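# Set the scoop hollow-up on the table beside the litter pan

## Task

Put the scoop down on the table right next to the litter pan so that it touches only the table and its hollow faces upward. The pan must stay where it is, and nothing may be knocked over.

## Robot and tools

Robot and frame. Two arms, left_arm and right_arm, each end in a five-finger hand; the left one is the mirror image of the right. All positions use the scene frame: origin at table-top height midway between the nominal arm bases, +x out over the table, +y toward left_arm, +z up. Actual bases: left_arm at (+0.011, +0.352, +0.017) m, right_arm at (-0.048, -0.268, +0.046) m, both turned almost not at all about z. A camera stand is fixed to the floor behind the arms. Cameras: cam_head_left, cam_head_right, cam_high, cam_left_wrist, cam_right_wrist, each 896x504.

Hand point. Each arm is steered by a point fixed to its palm: 0.15 m from the wrist mounting face along the fingers and 0.05 m in front of the palm. Its +z runs along straight fingers, +y points out of the palm, and +x runs across the palm away from the thumb on the right hand but toward the thumb on the left hand. Straight fingertips reach 0.06 to 0.07 m past the point. A wrist bracket on the little-finger side juts out and can strike objects.

One row = 28 numbers, all within [-1, 1], always both arms: left dx, dy, dz, rx, ry, rz, then left little, ring, middle, index, thumb_bend, thumb_turn, force_limit, speed; then the same fourteen for the right arm. The first six per arm are an offset, not a pose: a displacement from that arm's current Hand target (shown in the last result), along the scene axes, where 1.0 stands for 0.6 m or 180 degrees. rx, ry, rz form a single rotation vector, turning about the Hand target position. All zeros re-requests the present Hand target. The six finger numbers are absolute targets: -1 straight/open, +1 curled/closed; thumb_turn -1 puts the thumb beside the palm, +1 opposite the fingers. force_limit maps -1..+1 to roughly 0..10 N at the fingertip (0..15 N for the two thumb motors). speed rises from nearly zero at -1 to full speed at +0.48 and stays full above that. There is no keep-as-is value: resend the eight hand numbers last used for that hand; if none were ever sent, use its hand_measured plus hand_force_limit and hand_speed.

execute_actions: actions is a list of actions; each action is a list of up to 15 rows, one per 1/30 s step, the last row held if fewer. Every row in an action is measured from the Hand target at that action's start, so a repeated offset keeps moving further. cameras picks images by name, ["all"], or []; an empty actions list returns images by default.

move: target is one row or a list of up to 15 rows, every one an offset from the same starting Hand targets. speed is top path speed in m/s (0.002 to 4.3, default 0.25; rotation up to twice that in rad/s), one value or one per target. blend (m) rounds corners between listed targets; 0 stops at each. blocking=false returns early while motion continues. Paths are straight lines with no obstacle avoidance, capped at 10 s. Hand numbers of the first target go out at the start; those of later targets go out when that target is reached and everything is still. The result adds a move: line with the ending (done, off_target, moving, held, fault) and limits (paced means clipped, held means steps were withheld). Keep paths away from an arm's own base, which can flip its shoulder posture.

wait: seconds from 0 to 10, arms hold their last command. stop: brakes a running move. zoom_image: camera and region [x0, y0, x1, y1] in pixels, at most 504 by 504, only from the newest images. show_instructions: shows the reference pages. finished_scene: ends the scene for good (scene 1).

Results. end_effector_position (m) and end_effector_quat_wxyz are in the scene frame and may be a few cm off. Hand target is the last commanded pose after clipping. hand_measured, hand_stopped_by (moving, target, force, stalled, fault) and hand_load_n (positive when pushed open) each list six values in motor order. Joint velocities are dropped when all are within noise; small temperature changes may be omitted. Joint torques include gravity and are offset and noisy. MOTOR HOT appears at 85 °C; at 100 °C the arm goes limp for 30 to 60 s or more, so avoid long loaded or stretched holds.

Behaviour. Commanded rotation is clipped to 40 degrees from the measured one per step. Hands often settle 1 to 3 cm, sometimes 5 cm, short, usually low; this is not contact. Send the remaining gap as a new offset; tiny moves may not start. A blocked arm keeps pushing until you command it back past its hand point.

Gripping. With the thumb turned opposite the fingers, objects 0.035 to 0.065 m thick can be held, handles down to about 0.025 m. For a gentle grip close with speed at -0.94 or lower. To tighten, raise force_limit and send a more-closed target; to loosen, send a more-open one. A lost grip shows as hand_load_n near 0.

Avoid: dropping or releasing the scoop while it moves, fast or hard contact, touching or squeezing the other hand, moving the pan, tipping anything, and anything leaving the table. Loose objects may occasionally be nudged by the scene.

Each tool is called after "Request:" as a command line: name --argument value for each argument, lists and objects as JSON in quotes; but a table of rows of numbers goes row by row, as --pt "numbers of a row", without its own name.

Reference images:

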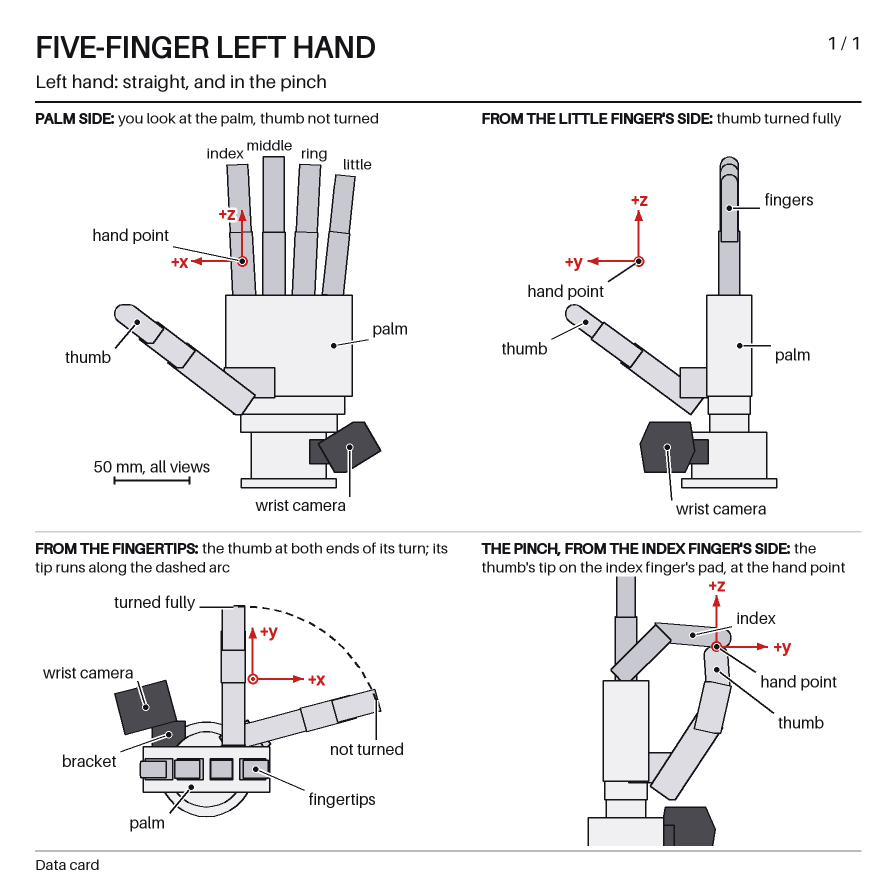

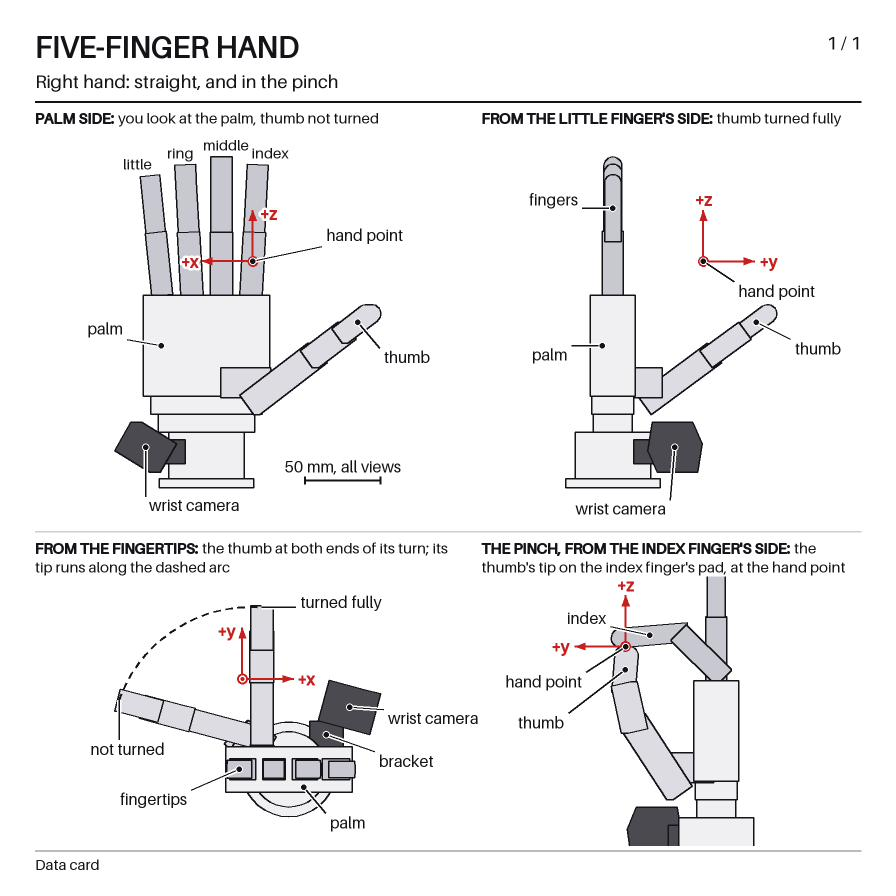

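## Session

Request:
execute_actions --actions '[]'

Scene clock: 0.00 s.
left_arm: end_effector_position=(+0.3427, +0.2063, +0.1724) hand_measured=(-1.000, -1.000, -1.000, -1.000, -1.000, -1.000) hand_load_n=(+0.0, +0.0, +0.0, +0.0, +0.0, +0.0) hand_stopped_by=(target, target, target, target, target, target) hand_force_limit=0.00 hand_speed=-0.80 end_effector_quat_wxyz=(-0.016, +0.167, +0.965, -0.203) | right_arm: end_effector_position=(+0.3284, -0.1163, +0.2470) hand_measured=(-1.000, -1.000, -1.000, -1.000, -1.000, -1.000) hand_load_n=(+0.0, +0.0, +0.0, +0.0, +0.0, +0.0) hand_stopped_by=(target, target, target, target, target, target) hand_force_limit=0.00 hand_speed=-0.80 end_effector_quat_wxyz=(-0.101, +0.826, +0.285, +0.475)
Joint positions: left_arm=[-0.374 1.357 1.14 -1.308 0.407 1.552] | right_arm=[0.527 0.825 0.582 -0.314 -0.001 -1.693]
Joint velocities: within noise
Joint torques (N m): no reading
Motor temperatures (°C): left_arm=[23 25 24 20 21 20] | right_arm=[24 23 22 21 21 23]
Heat: left arm: hottest shoulder 25 °C; right arm: hottest waist 24 °C.
Hand target: left_arm +0.3508, +0.2033, +0.1816; -0.003, +0.170, +0.964, -0.205 | right_arm +0.3332, -0.1133, +0.2590; -0.103, +0.821, +0.283, +0.484

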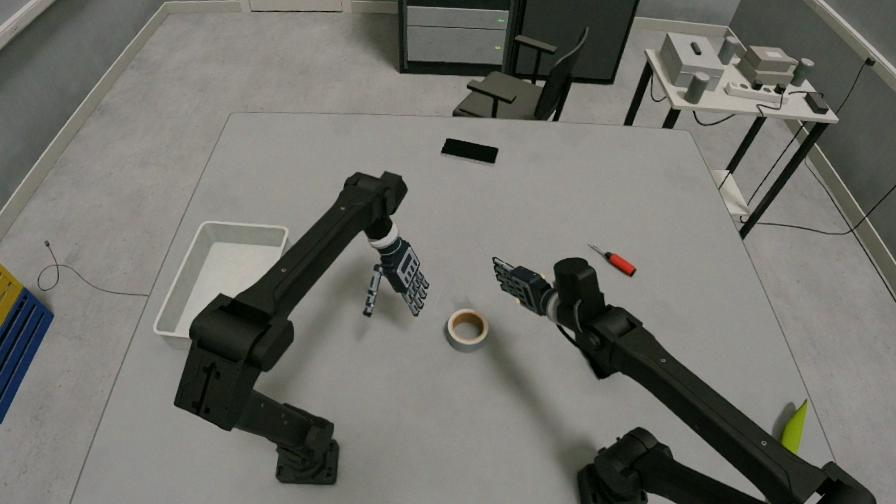

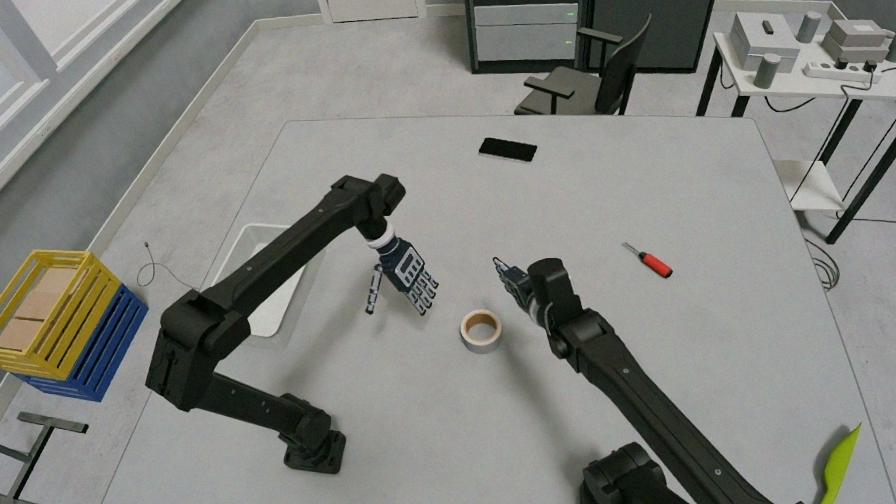

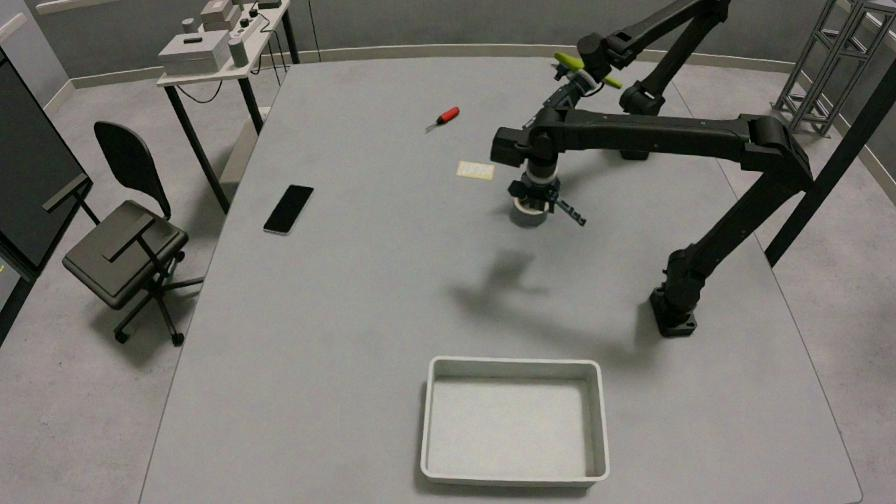

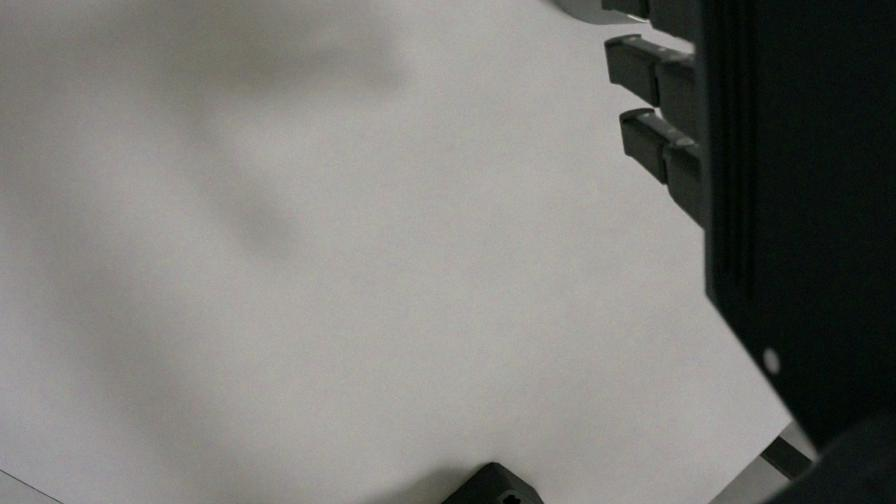

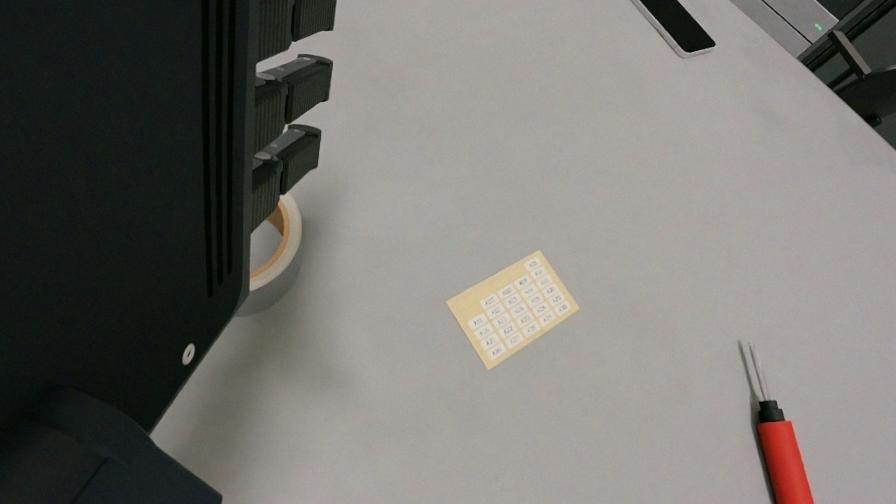

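Request:
zoom_image --camera "cam_head_right" --region '[700, 380, 896, 504]'

Request:
zoom_image --camera "cam_high" --region '[500, 20, 740, 240]'

Request:
zoom_image --camera "cam_head_left" --region '[700, 380, 896, 504]'

Scaled by 2.571 from the camera's 896x504 image, which has a finer 1280x720 frame.

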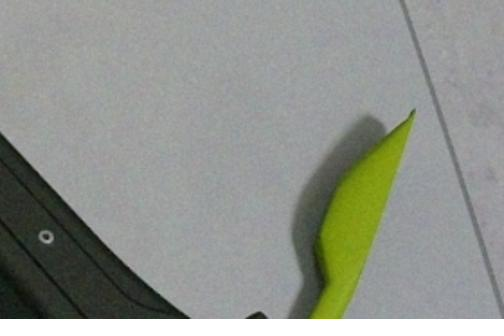

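Scaled by 2.100 from the camera's 896x504 image, which has a finer 1280x720 frame.

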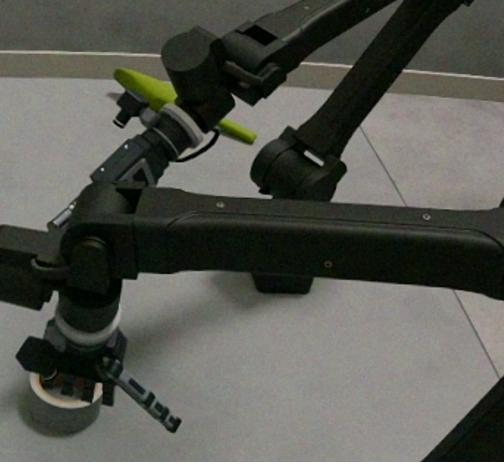

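Scaled by 2.571 from the camera's 896x504 image, which has a finer 1280x720 frame.

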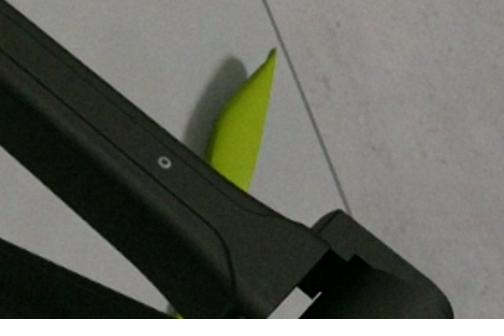

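Request:
move --target '[0,0,0,0,0,0,-1,-1,-1,-1,-1,-1,0,-0.8, 0.046,-0.336,0.167,0,0,-0.159,-1,-1,-1,-1,-1,-1,0,-0.8]' --speed 0.3 --cameras '["all"]'

Scene clock: 51.37 s.
left_arm: end_effector_position=(+0.3427, +0.2063, +0.1724) hand_measured=(-1.000, -1.000, -1.000, -1.000, -1.000, -1.000) hand_load_n=(+0.0, +0.0, +0.0, +0.0, +0.0, +0.0) hand_stopped_by=(target, target, target, target, target, target) hand_force_limit=0.00 hand_speed=-0.80 end_effector_quat_wxyz=(-0.016, +0.167, +0.965, -0.203) | right_arm: end_effector_position=(+0.3535, -0.3125, +0.3365) hand_measured=(-1.000, -1.000, -1.000, -1.000, -1.000, -1.000) hand_load_n=(+0.0, +0.0, +0.0, -0.5, +0.0, +0.0) hand_stopped_by=(target, target, target, target, target, target) hand_force_limit=0.00 hand_speed=-0.80 end_effector_quat_wxyz=(+0.019, +0.873, +0.075, +0.482)
Joint positions: left_arm=[-0.374 1.357 1.14 -1.308 0.407 1.552] | right_arm=[0.037 0.788 0.806 -0.582 0.003 -1.693]
Joint torques (N m): left_arm=[-0.73 -9.05 9.21 0.66 0.22 -0.01] | right_arm=[-0.85 -3.66 12 1.13 -0.12 -0.05]
Heat: left arm: hottest elbow 28 °C; right arm: hottest elbow 26 °C.
Hand target: left_arm +0.3508, +0.2033, +0.1816; -0.003, +0.170, +0.964, -0.205 | right_arm +0.3608, -0.3150, +0.3592; +0.020, +0.866, +0.072, +0.495
Off the commanded pose: left_arm 0.013 m, 2 deg | right_arm 0.024 m, 2 deg.
move: off_target (left_arm, right_arm)

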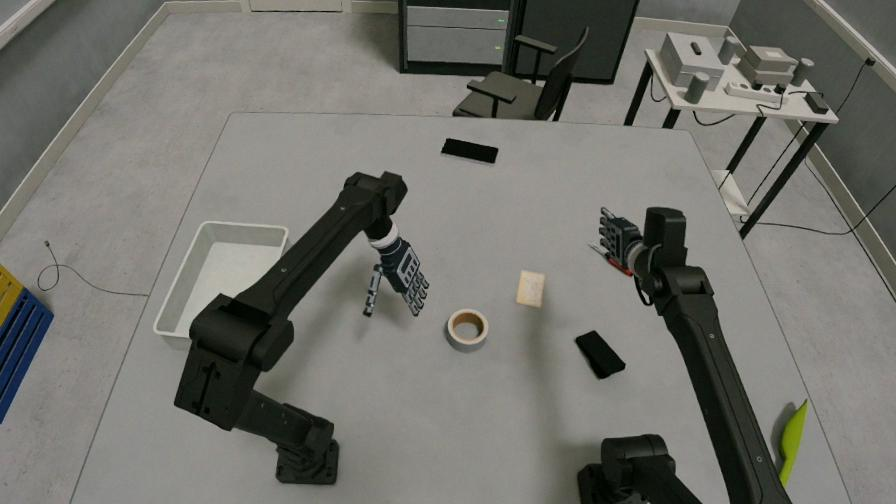

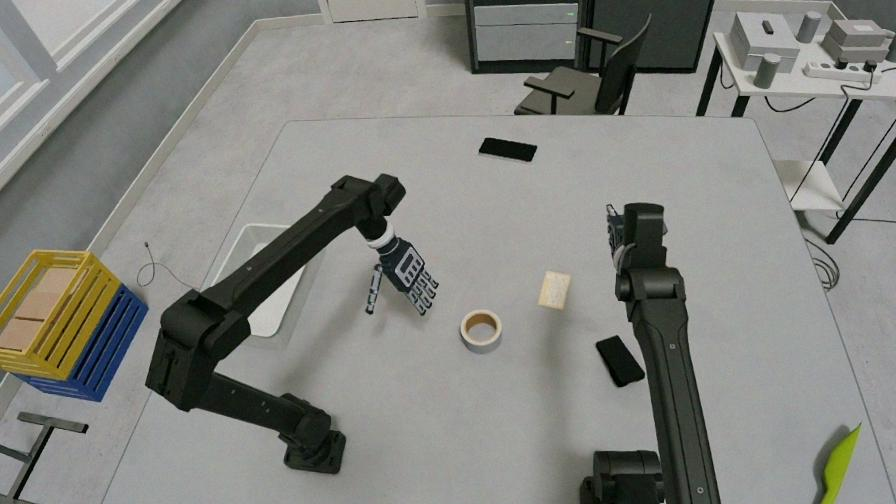

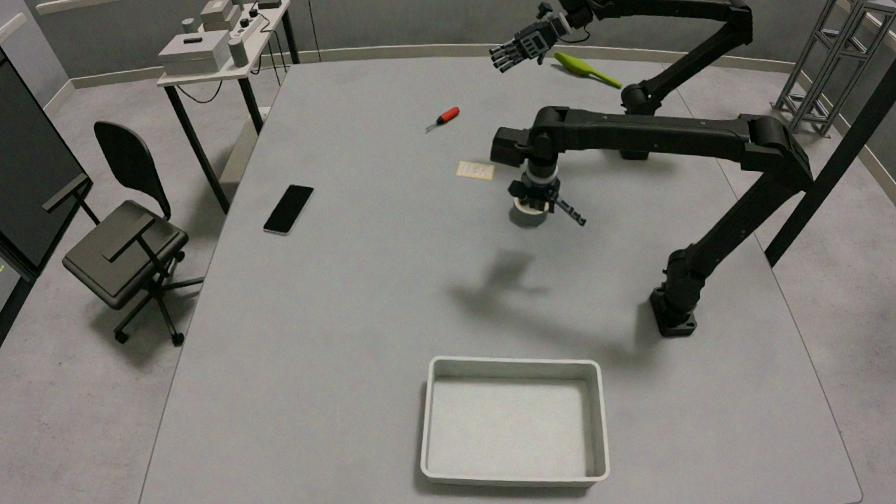

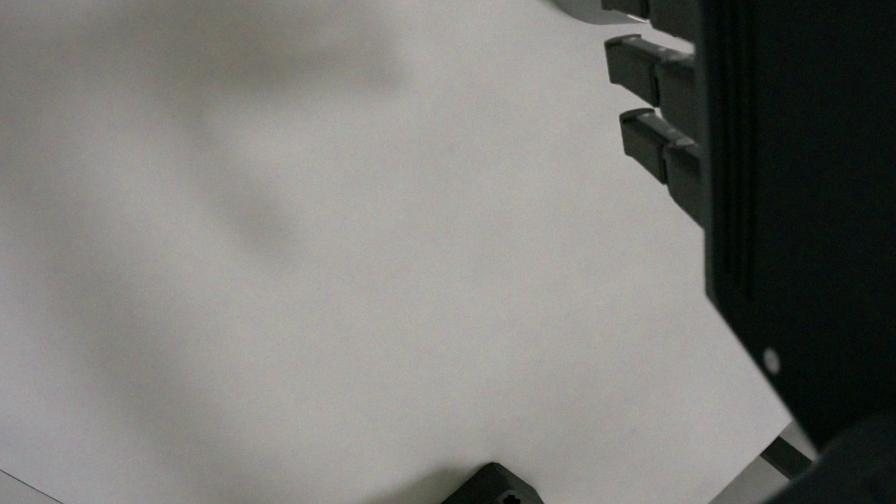

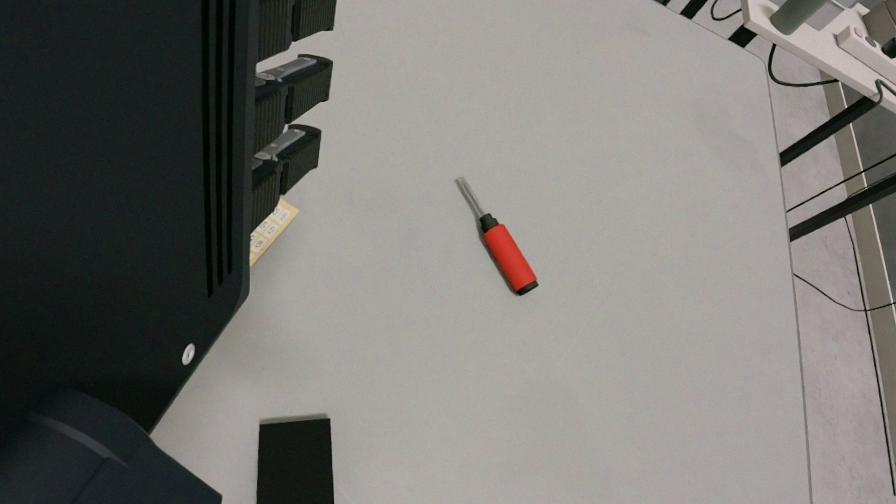

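Request:
zoom_image --camera "cam_high" --region '[520, 30, 680, 120]'

Request:
zoom_image --camera "cam_head_left" --region '[716, 390, 856, 504]'

Scaled by 3.150 from the camera's 896x504 image, which has a finer 1280x720 frame.

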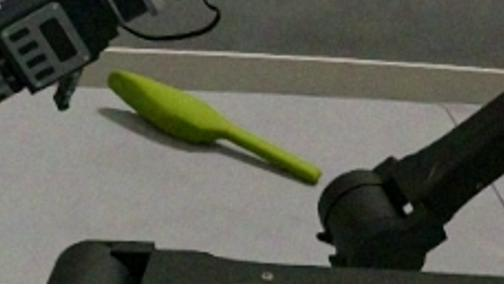

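Scaled by 3.600 from the camera's 896x504 image, which has a finer 1280x720 frame.

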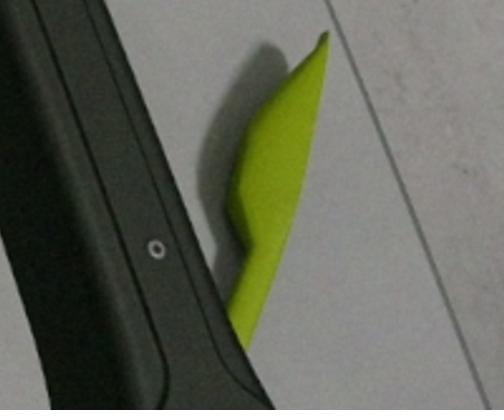

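Request:
move --target '[0,0,0,0,0,0,-1,-1,-1,-1,-1,-1,0,-0.8, -0.501,-0.575,-0.066,0.233,0.274,-0.4285,-1,-1,-1,-1,-1,-1,0,-0.8]' --speed 0.4 --cameras '["all"]'

Scene clock: 172.80 s.
left_arm: end_effector_position=(+0.3427, +0.2063, +0.1724) hand_measured=(-1.000, -1.000, -1.000, -1.000, -1.000, -1.000) hand_load_n=(+0.0, +0.0, +0.0, +0.0, +0.0, +0.0) hand_stopped_by=(target, target, target, target, target, target) hand_force_limit=0.00 hand_speed=-0.80 end_effector_quat_wxyz=(-0.016, +0.167, +0.965, -0.203) | right_arm: end_effector_position=(+0.0577, -0.6511, +0.3095) hand_measured=(-1.000, -1.000, -1.000, -1.000, -1.000, -1.000) hand_load_n=(+0.0, +0.0, +0.0, +0.0, +0.0, +0.0) hand_stopped_by=(target, target, target, target, target, target) hand_force_limit=0.00 hand_speed=-0.80 end_effector_quat_wxyz=(-0.007, +0.791, -0.611, -0.008)
Joint positions: left_arm=[-0.374 1.357 1.14 -1.308 0.407 1.552] | right_arm=[-1.177 1.485 1.532 -1.638 -0.004 -1.419]
Joint torques (N m): left_arm=[-0.73 -9 9.21 0.66 0.22 -0.01] | right_arm=[-0.32 -13.8 10.36 -0.44 0.17 0.08]
Motor temperatures (°C): left_arm=[23 26 30 20 21 20] | right_arm=[24 23 31 21 21 23]
Heat: left arm: hottest elbow 30 °C; right arm: hottest elbow 31 °C.
Hand target: left_arm +0.3508, +0.2033, +0.1816; -0.003, +0.170, +0.964, -0.205 | right_arm +0.0601, -0.6599, +0.3196; -0.001, +0.788, -0.616, +0.000
Off the commanded pose: left_arm 0.013 m, 2 deg | right_arm 0.014 m, 1 deg.
move: off_target (left_arm, right_arm)

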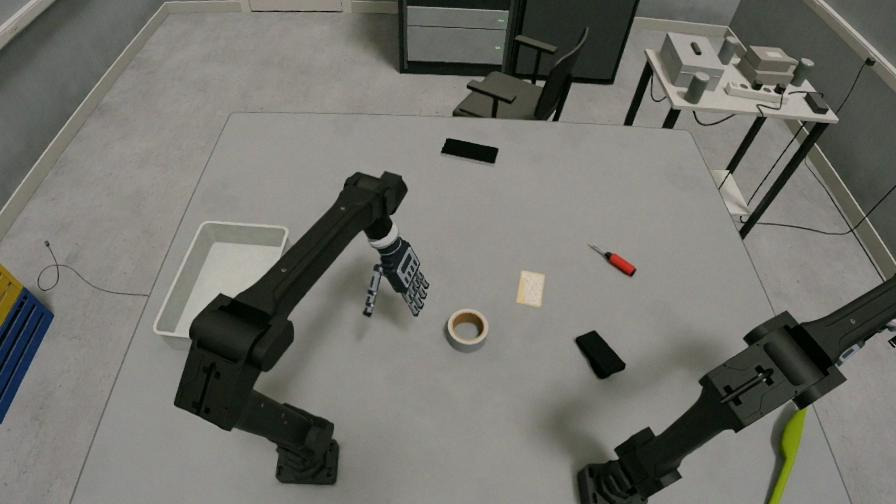

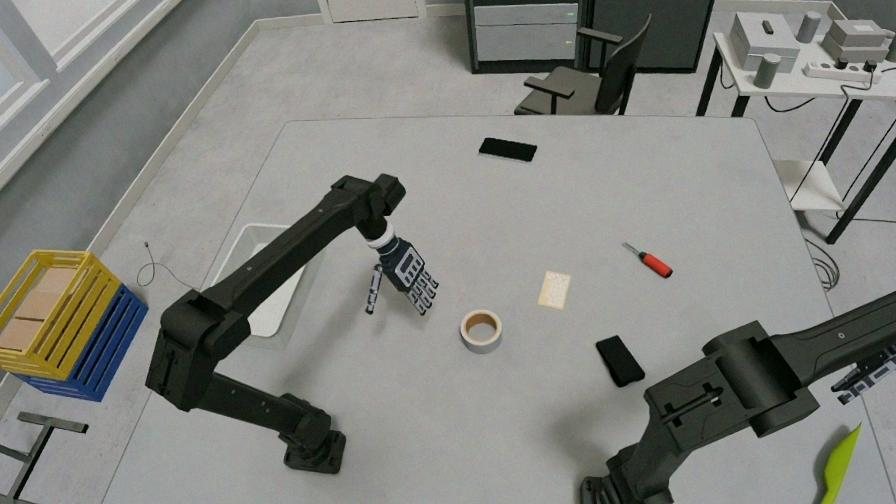

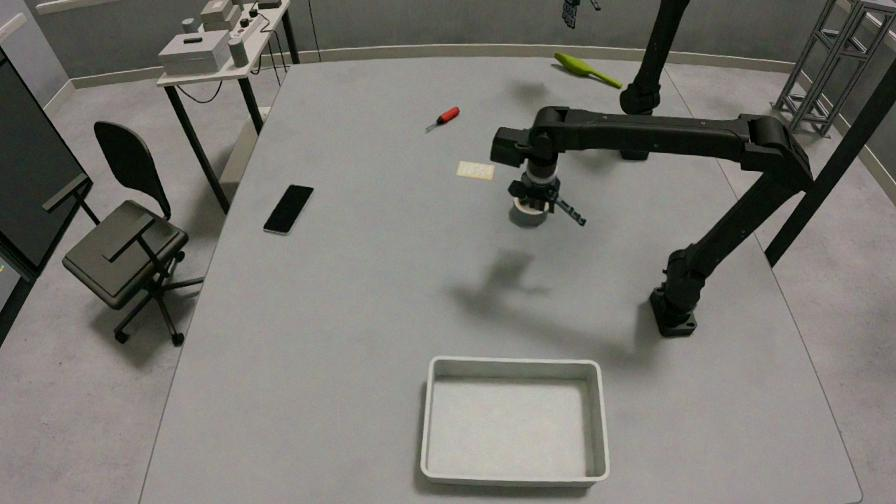

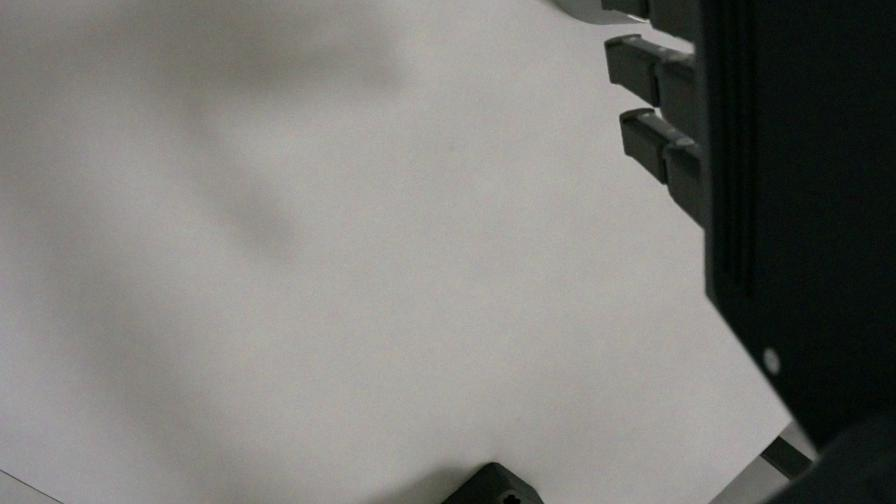

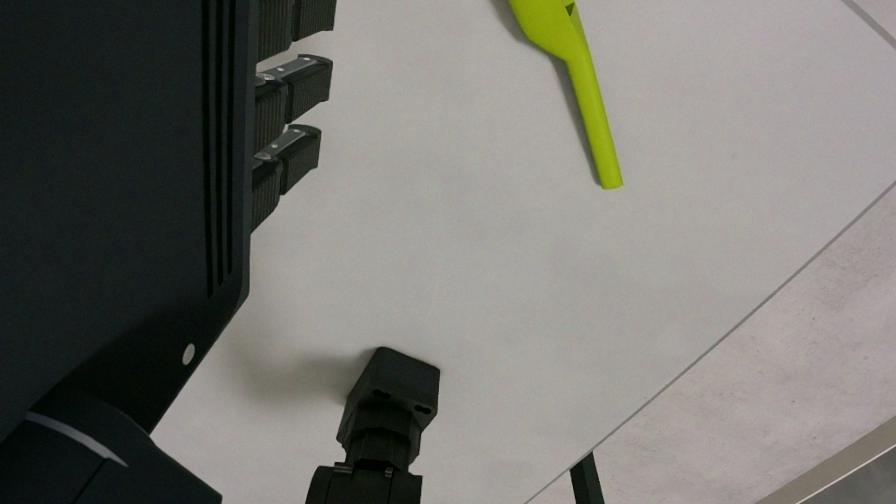

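Request:
move --target '[0,0,0,0,0,0,-1,-1,-1,-1,-1,-1,0,-0.8, -0.017,-0.033,-0.15,0,0,-0.728,-1,-1,-1,-1,-1,-1,0,-0.8]' --speed 0.5 --cameras '["all"]'

Scene clock: 244.53 s.
left_arm: end_effector_position=(+0.3427, +0.2063, +0.1724) hand_measured=(-1.000, -1.000, -1.000, -1.000, -1.000, -1.000) hand_load_n=(+0.0, +0.0, +0.0, +0.0, +0.0, +0.0) hand_stopped_by=(target, target, target, target, target, target) hand_force_limit=0.00 hand_speed=-0.80 end_effector_quat_wxyz=(-0.016, +0.167, +0.965, -0.203) | right_arm: end_effector_position=(+0.0513, -0.6788, +0.2297) hand_measured=(-1.000, -1.000, -1.000, -1.000, -1.000, -1.000) hand_load_n=(+0.0, +0.0, +0.0, +0.0, +0.0, +0.0) hand_stopped_by=(target, target, target, target, target, target) hand_force_limit=0.00 hand_speed=-0.80 end_effector_quat_wxyz=(+0.000, +0.228, +0.974, +0.004)
Joint positions: left_arm=[-0.374 1.357 1.14 -1.308 0.407 1.552] | right_arm=[-1.485 1.539 1.383 -1.422 -0.003 0.56]
Joint torques (N m): left_arm=[-0.73 -9.05 9.22 0.66 0.22 -0.01] | right_arm=[-0.44 -16.32 6.93 0.16 0.14 0.09]
Heat: left arm: hottest elbow 31 °C; right arm: hottest elbow 32 °C.
Hand target: left_arm +0.3508, +0.2033, +0.1816; -0.003, +0.170, +0.964, -0.205 | right_arm +0.0501, -0.6798, +0.2296; +0.000, +0.234, +0.972, -0.001
Off the commanded pose: left_arm 0.013 m, 2 deg | right_arm 0.002 m, 1 deg.
move: off_target (left_arm)

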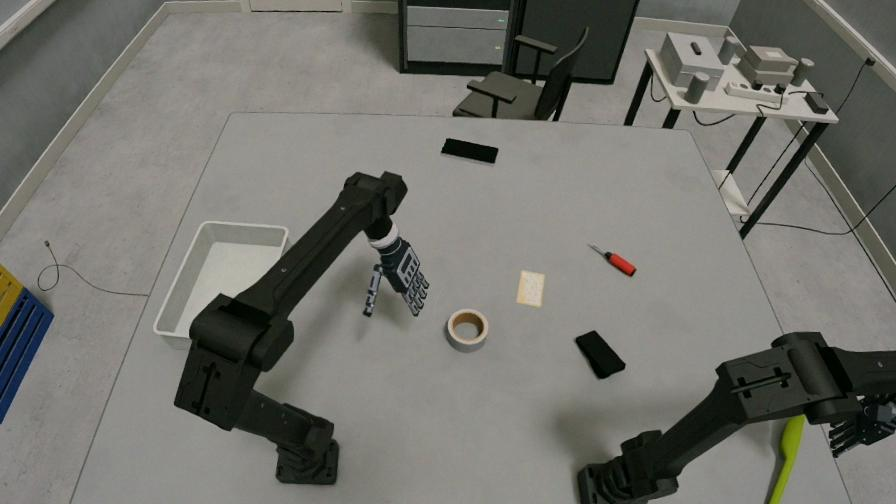

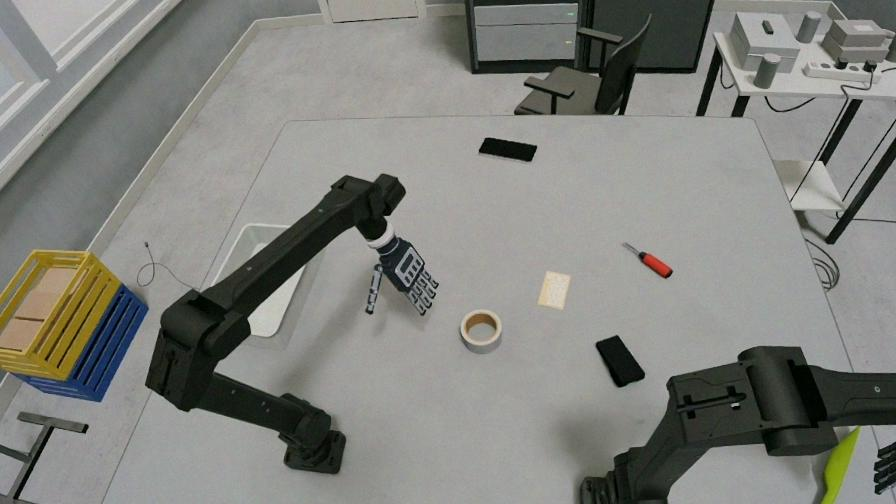

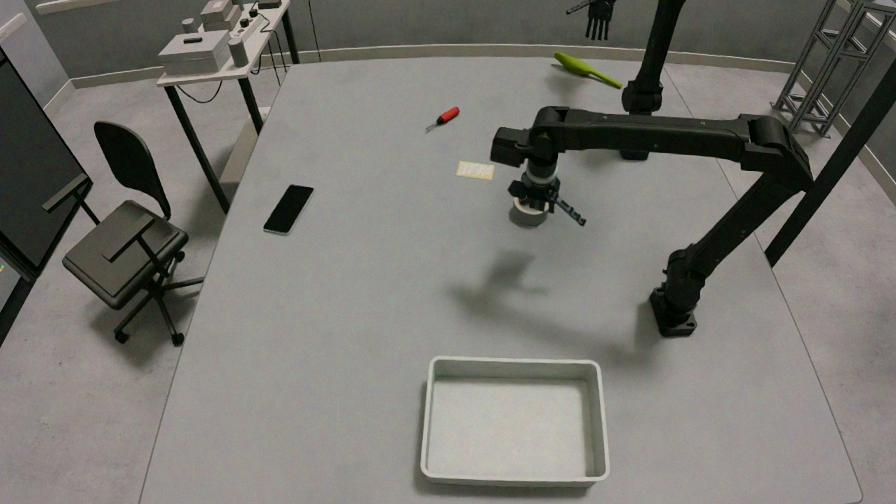

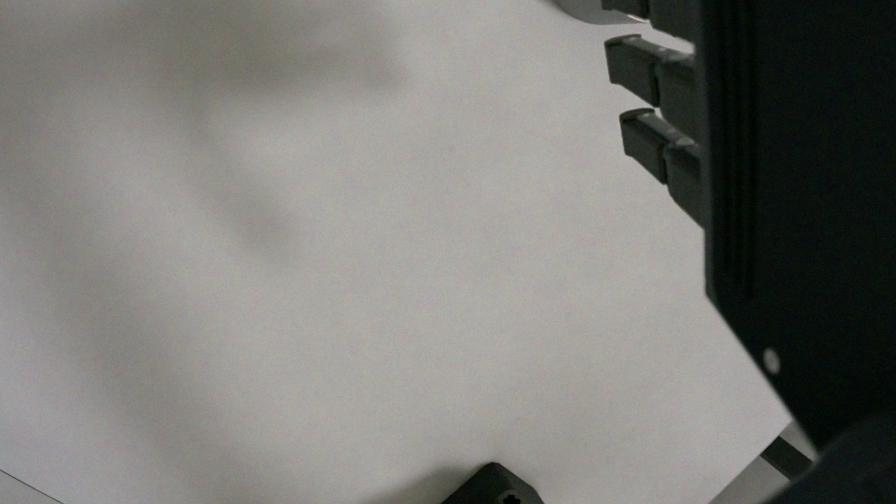

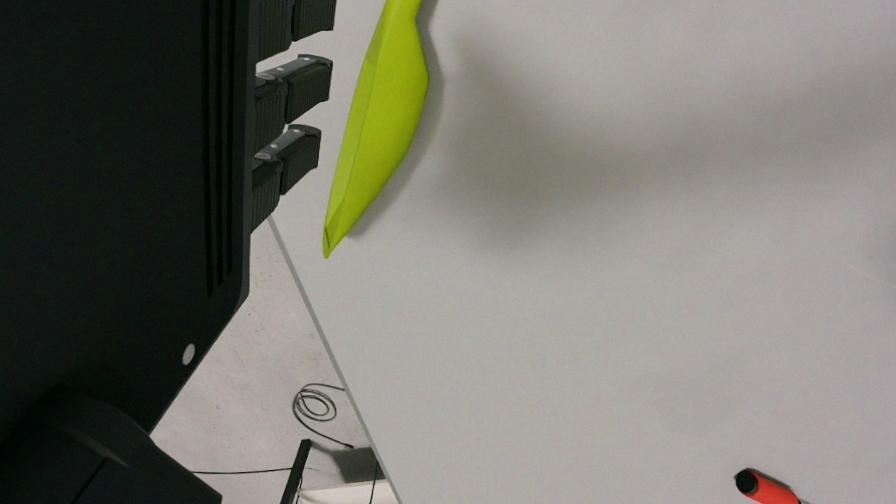

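Request:
move --target '[0,0,0,0,0,0,-1,-1,-1,-1,-1,-1,0,-0.8, -0.095,-0.012,-0.0833,0,0,0,-1,-1,-1,-1,-1,1,0,0]' --speed 0.3 --cameras '["cam_right_wrist","cam_head_left","cam_head_right","cam_high"]'

Scene clock: 372.27 s.
left_arm: end_effector_position=(+0.3427, +0.2063, +0.1724) hand_measured=(-1.000, -1.000, -1.000, -1.000, -1.000, -1.000) hand_load_n=(+0.0, +0.0, +0.0, +0.0, +0.0, +0.0) hand_stopped_by=(target, target, target, target, target, target) hand_force_limit=0.00 hand_speed=-0.80 end_effector_quat_wxyz=(-0.016, +0.167, +0.965, -0.203) | right_arm: end_effector_position=(-0.0063, -0.6863, +0.1883) hand_measured=(-1.000, -1.000, -1.000, -1.000, -1.000, +1.000) hand_load_n=(+0.0, +0.0, +0.0, +0.0, +0.0, +0.0) hand_stopped_by=(target, target, target, target, target, target) hand_force_limit=0.00 hand_speed=0.00 end_effector_quat_wxyz=(+0.001, +0.239, +0.971, -0.007)
Joint positions: left_arm=[-0.374 1.357 1.14 -1.308 0.407 1.552] | right_arm=[-1.612 1.557 1.295 -1.295 0.001 0.455]
Joint torques (N m): left_arm=[-0.73 -9.05 9.22 0.66 0.23 0] | right_arm=[-0.03 -14.27 6.87 0.2 0.01 -0.11]
Heat: left arm: hottest elbow 31 °C; right arm: hottest elbow 27 °C.
Hand target: left_arm +0.3508, +0.2033, +0.1816; -0.003, +0.170, +0.964, -0.205 | right_arm -0.0071, -0.6869, +0.1795; +0.000, +0.235, +0.972, -0.001
Off the commanded pose: left_arm 0.013 m, 2 deg | right_arm 0.009 m, 1 deg.
move: off_target (left_arm)
Images, in order (width x height): cam_head_left 896x504, cam_head_right 896x504, cam_high 896x504, cam_right_wrist 896x504.

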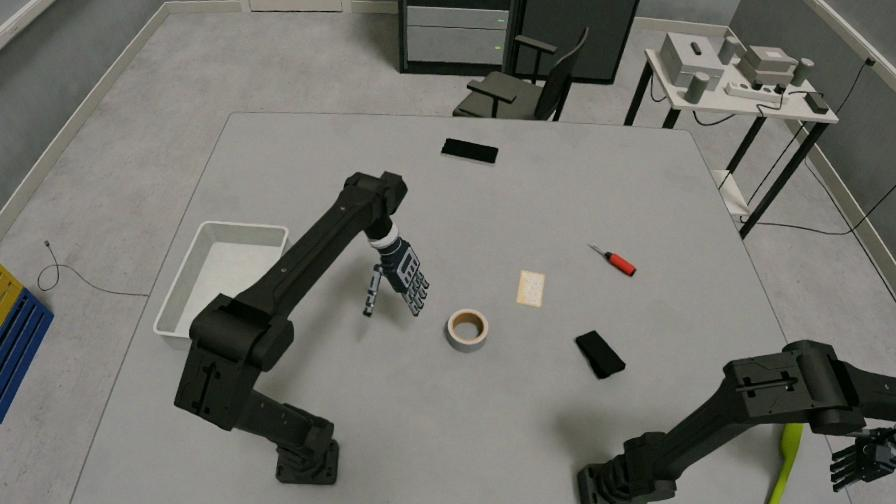

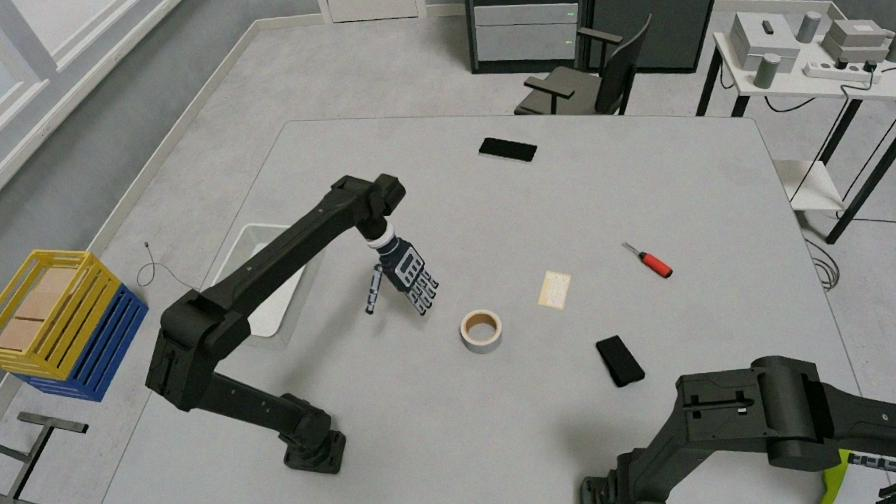

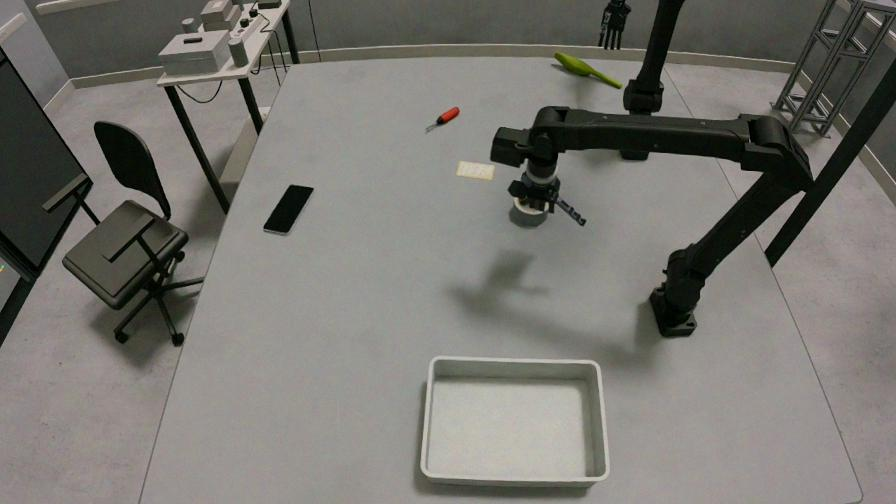

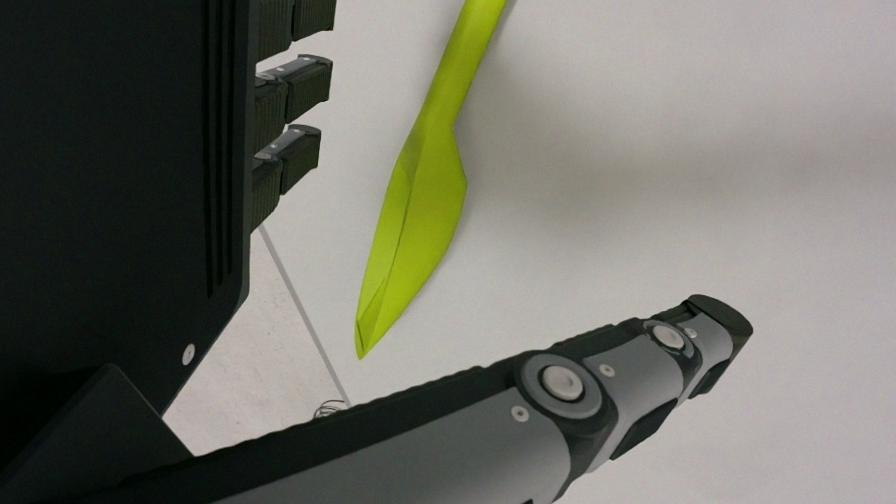

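Request:
zoom_image --camera "cam_right_wrist" --region '[300, 0, 560, 380]'

Request:
zoom_image --camera "cam_high" --region '[530, 0, 690, 110]'

Scaled by 1.326 from the camera's 896x504 image, which has a finer 1280x720 frame.

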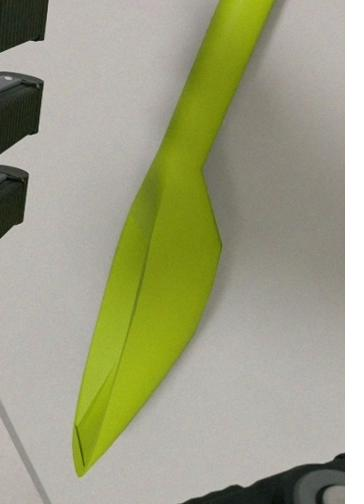

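Scaled by 3.150 from the camera's 896x504 image, which has a finer 1280x720 frame.

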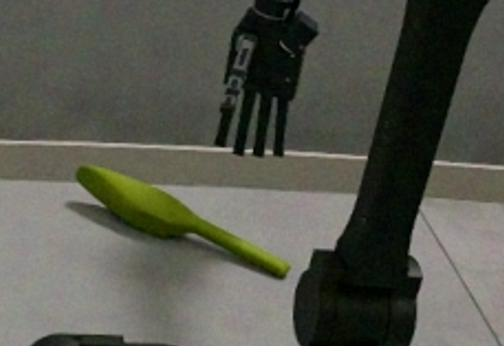

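Request:
move --target '[0,0,0,0,0,0,-1,-1,-1,-1,-1,-1,0,-0.8, -0.015,-0.02,-0.12,0,0,-0.05,-0.35,-0.35,-0.35,-0.35,-1,1,0,0.2]' --speed 0.2 --cameras '["cam_right_wrist","cam_high"]'

Scene clock: 574.40 s.
left_arm: end_effector_position=(+0.3427, +0.2063, +0.1724) hand_measured=(-1.000, -1.000, -1.000, -1.000, -1.000, -1.000) hand_load_n=(+0.0, +0.0, +0.0, +0.0, +0.0, +0.0) hand_stopped_by=(target, target, target, target, target, target) hand_force_limit=0.00 hand_speed=-0.80 end_effector_quat_wxyz=(-0.016, +0.167, +0.965, -0.203) | right_arm: end_effector_position=(-0.0139, -0.6967, +0.1127) hand_measured=(-0.350, -0.350, -0.350, -0.350, -1.000, +1.000) hand_load_n=(+0.0, +0.0, +0.0, +0.0, +0.0, +0.0) hand_stopped_by=(target, target, target, target, target, target) hand_force_limit=0.00 hand_speed=0.20 end_effector_quat_wxyz=(+0.000, +0.303, +0.953, -0.002)
Joint positions: left_arm=[-0.374 1.357 1.14 -1.308 0.407 1.552] | right_arm=[-1.639 1.642 1.186 -1.11 0.001 0.561]
Joint torques (N m): left_arm=[-0.73 -9 9.22 0.66 0.22 -0.01] | right_arm=[-0.79 -15.5 6.63 0.17 0.01 0.09]
Heat: left arm: hottest elbow 32 °C; right arm: hottest elbow 28 °C.
Hand target: left_arm +0.3508, +0.2033, +0.1816; -0.003, +0.170, +0.964, -0.205 | right_arm -0.0160, -0.6989, +0.1076; +0.000, +0.310, +0.951, -0.001
Off the commanded pose: left_arm 0.013 m, 2 deg | right_arm 0.006 m, 1 deg.
move: off_target (left_arm)
Images, in order (width x height): cam_high 896x504, cam_right_wrist 896x504.

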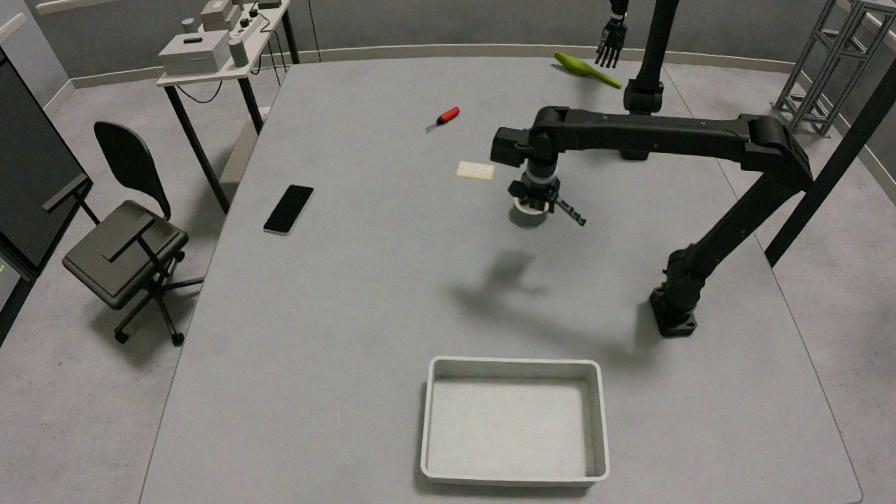

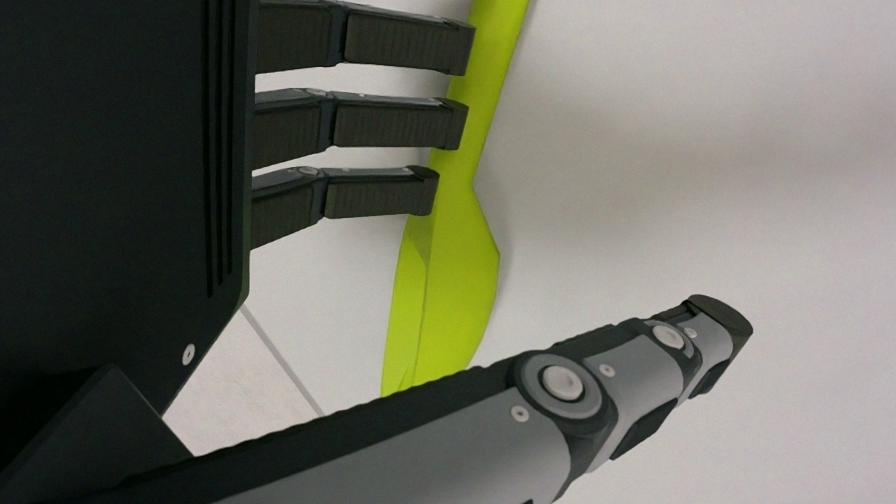

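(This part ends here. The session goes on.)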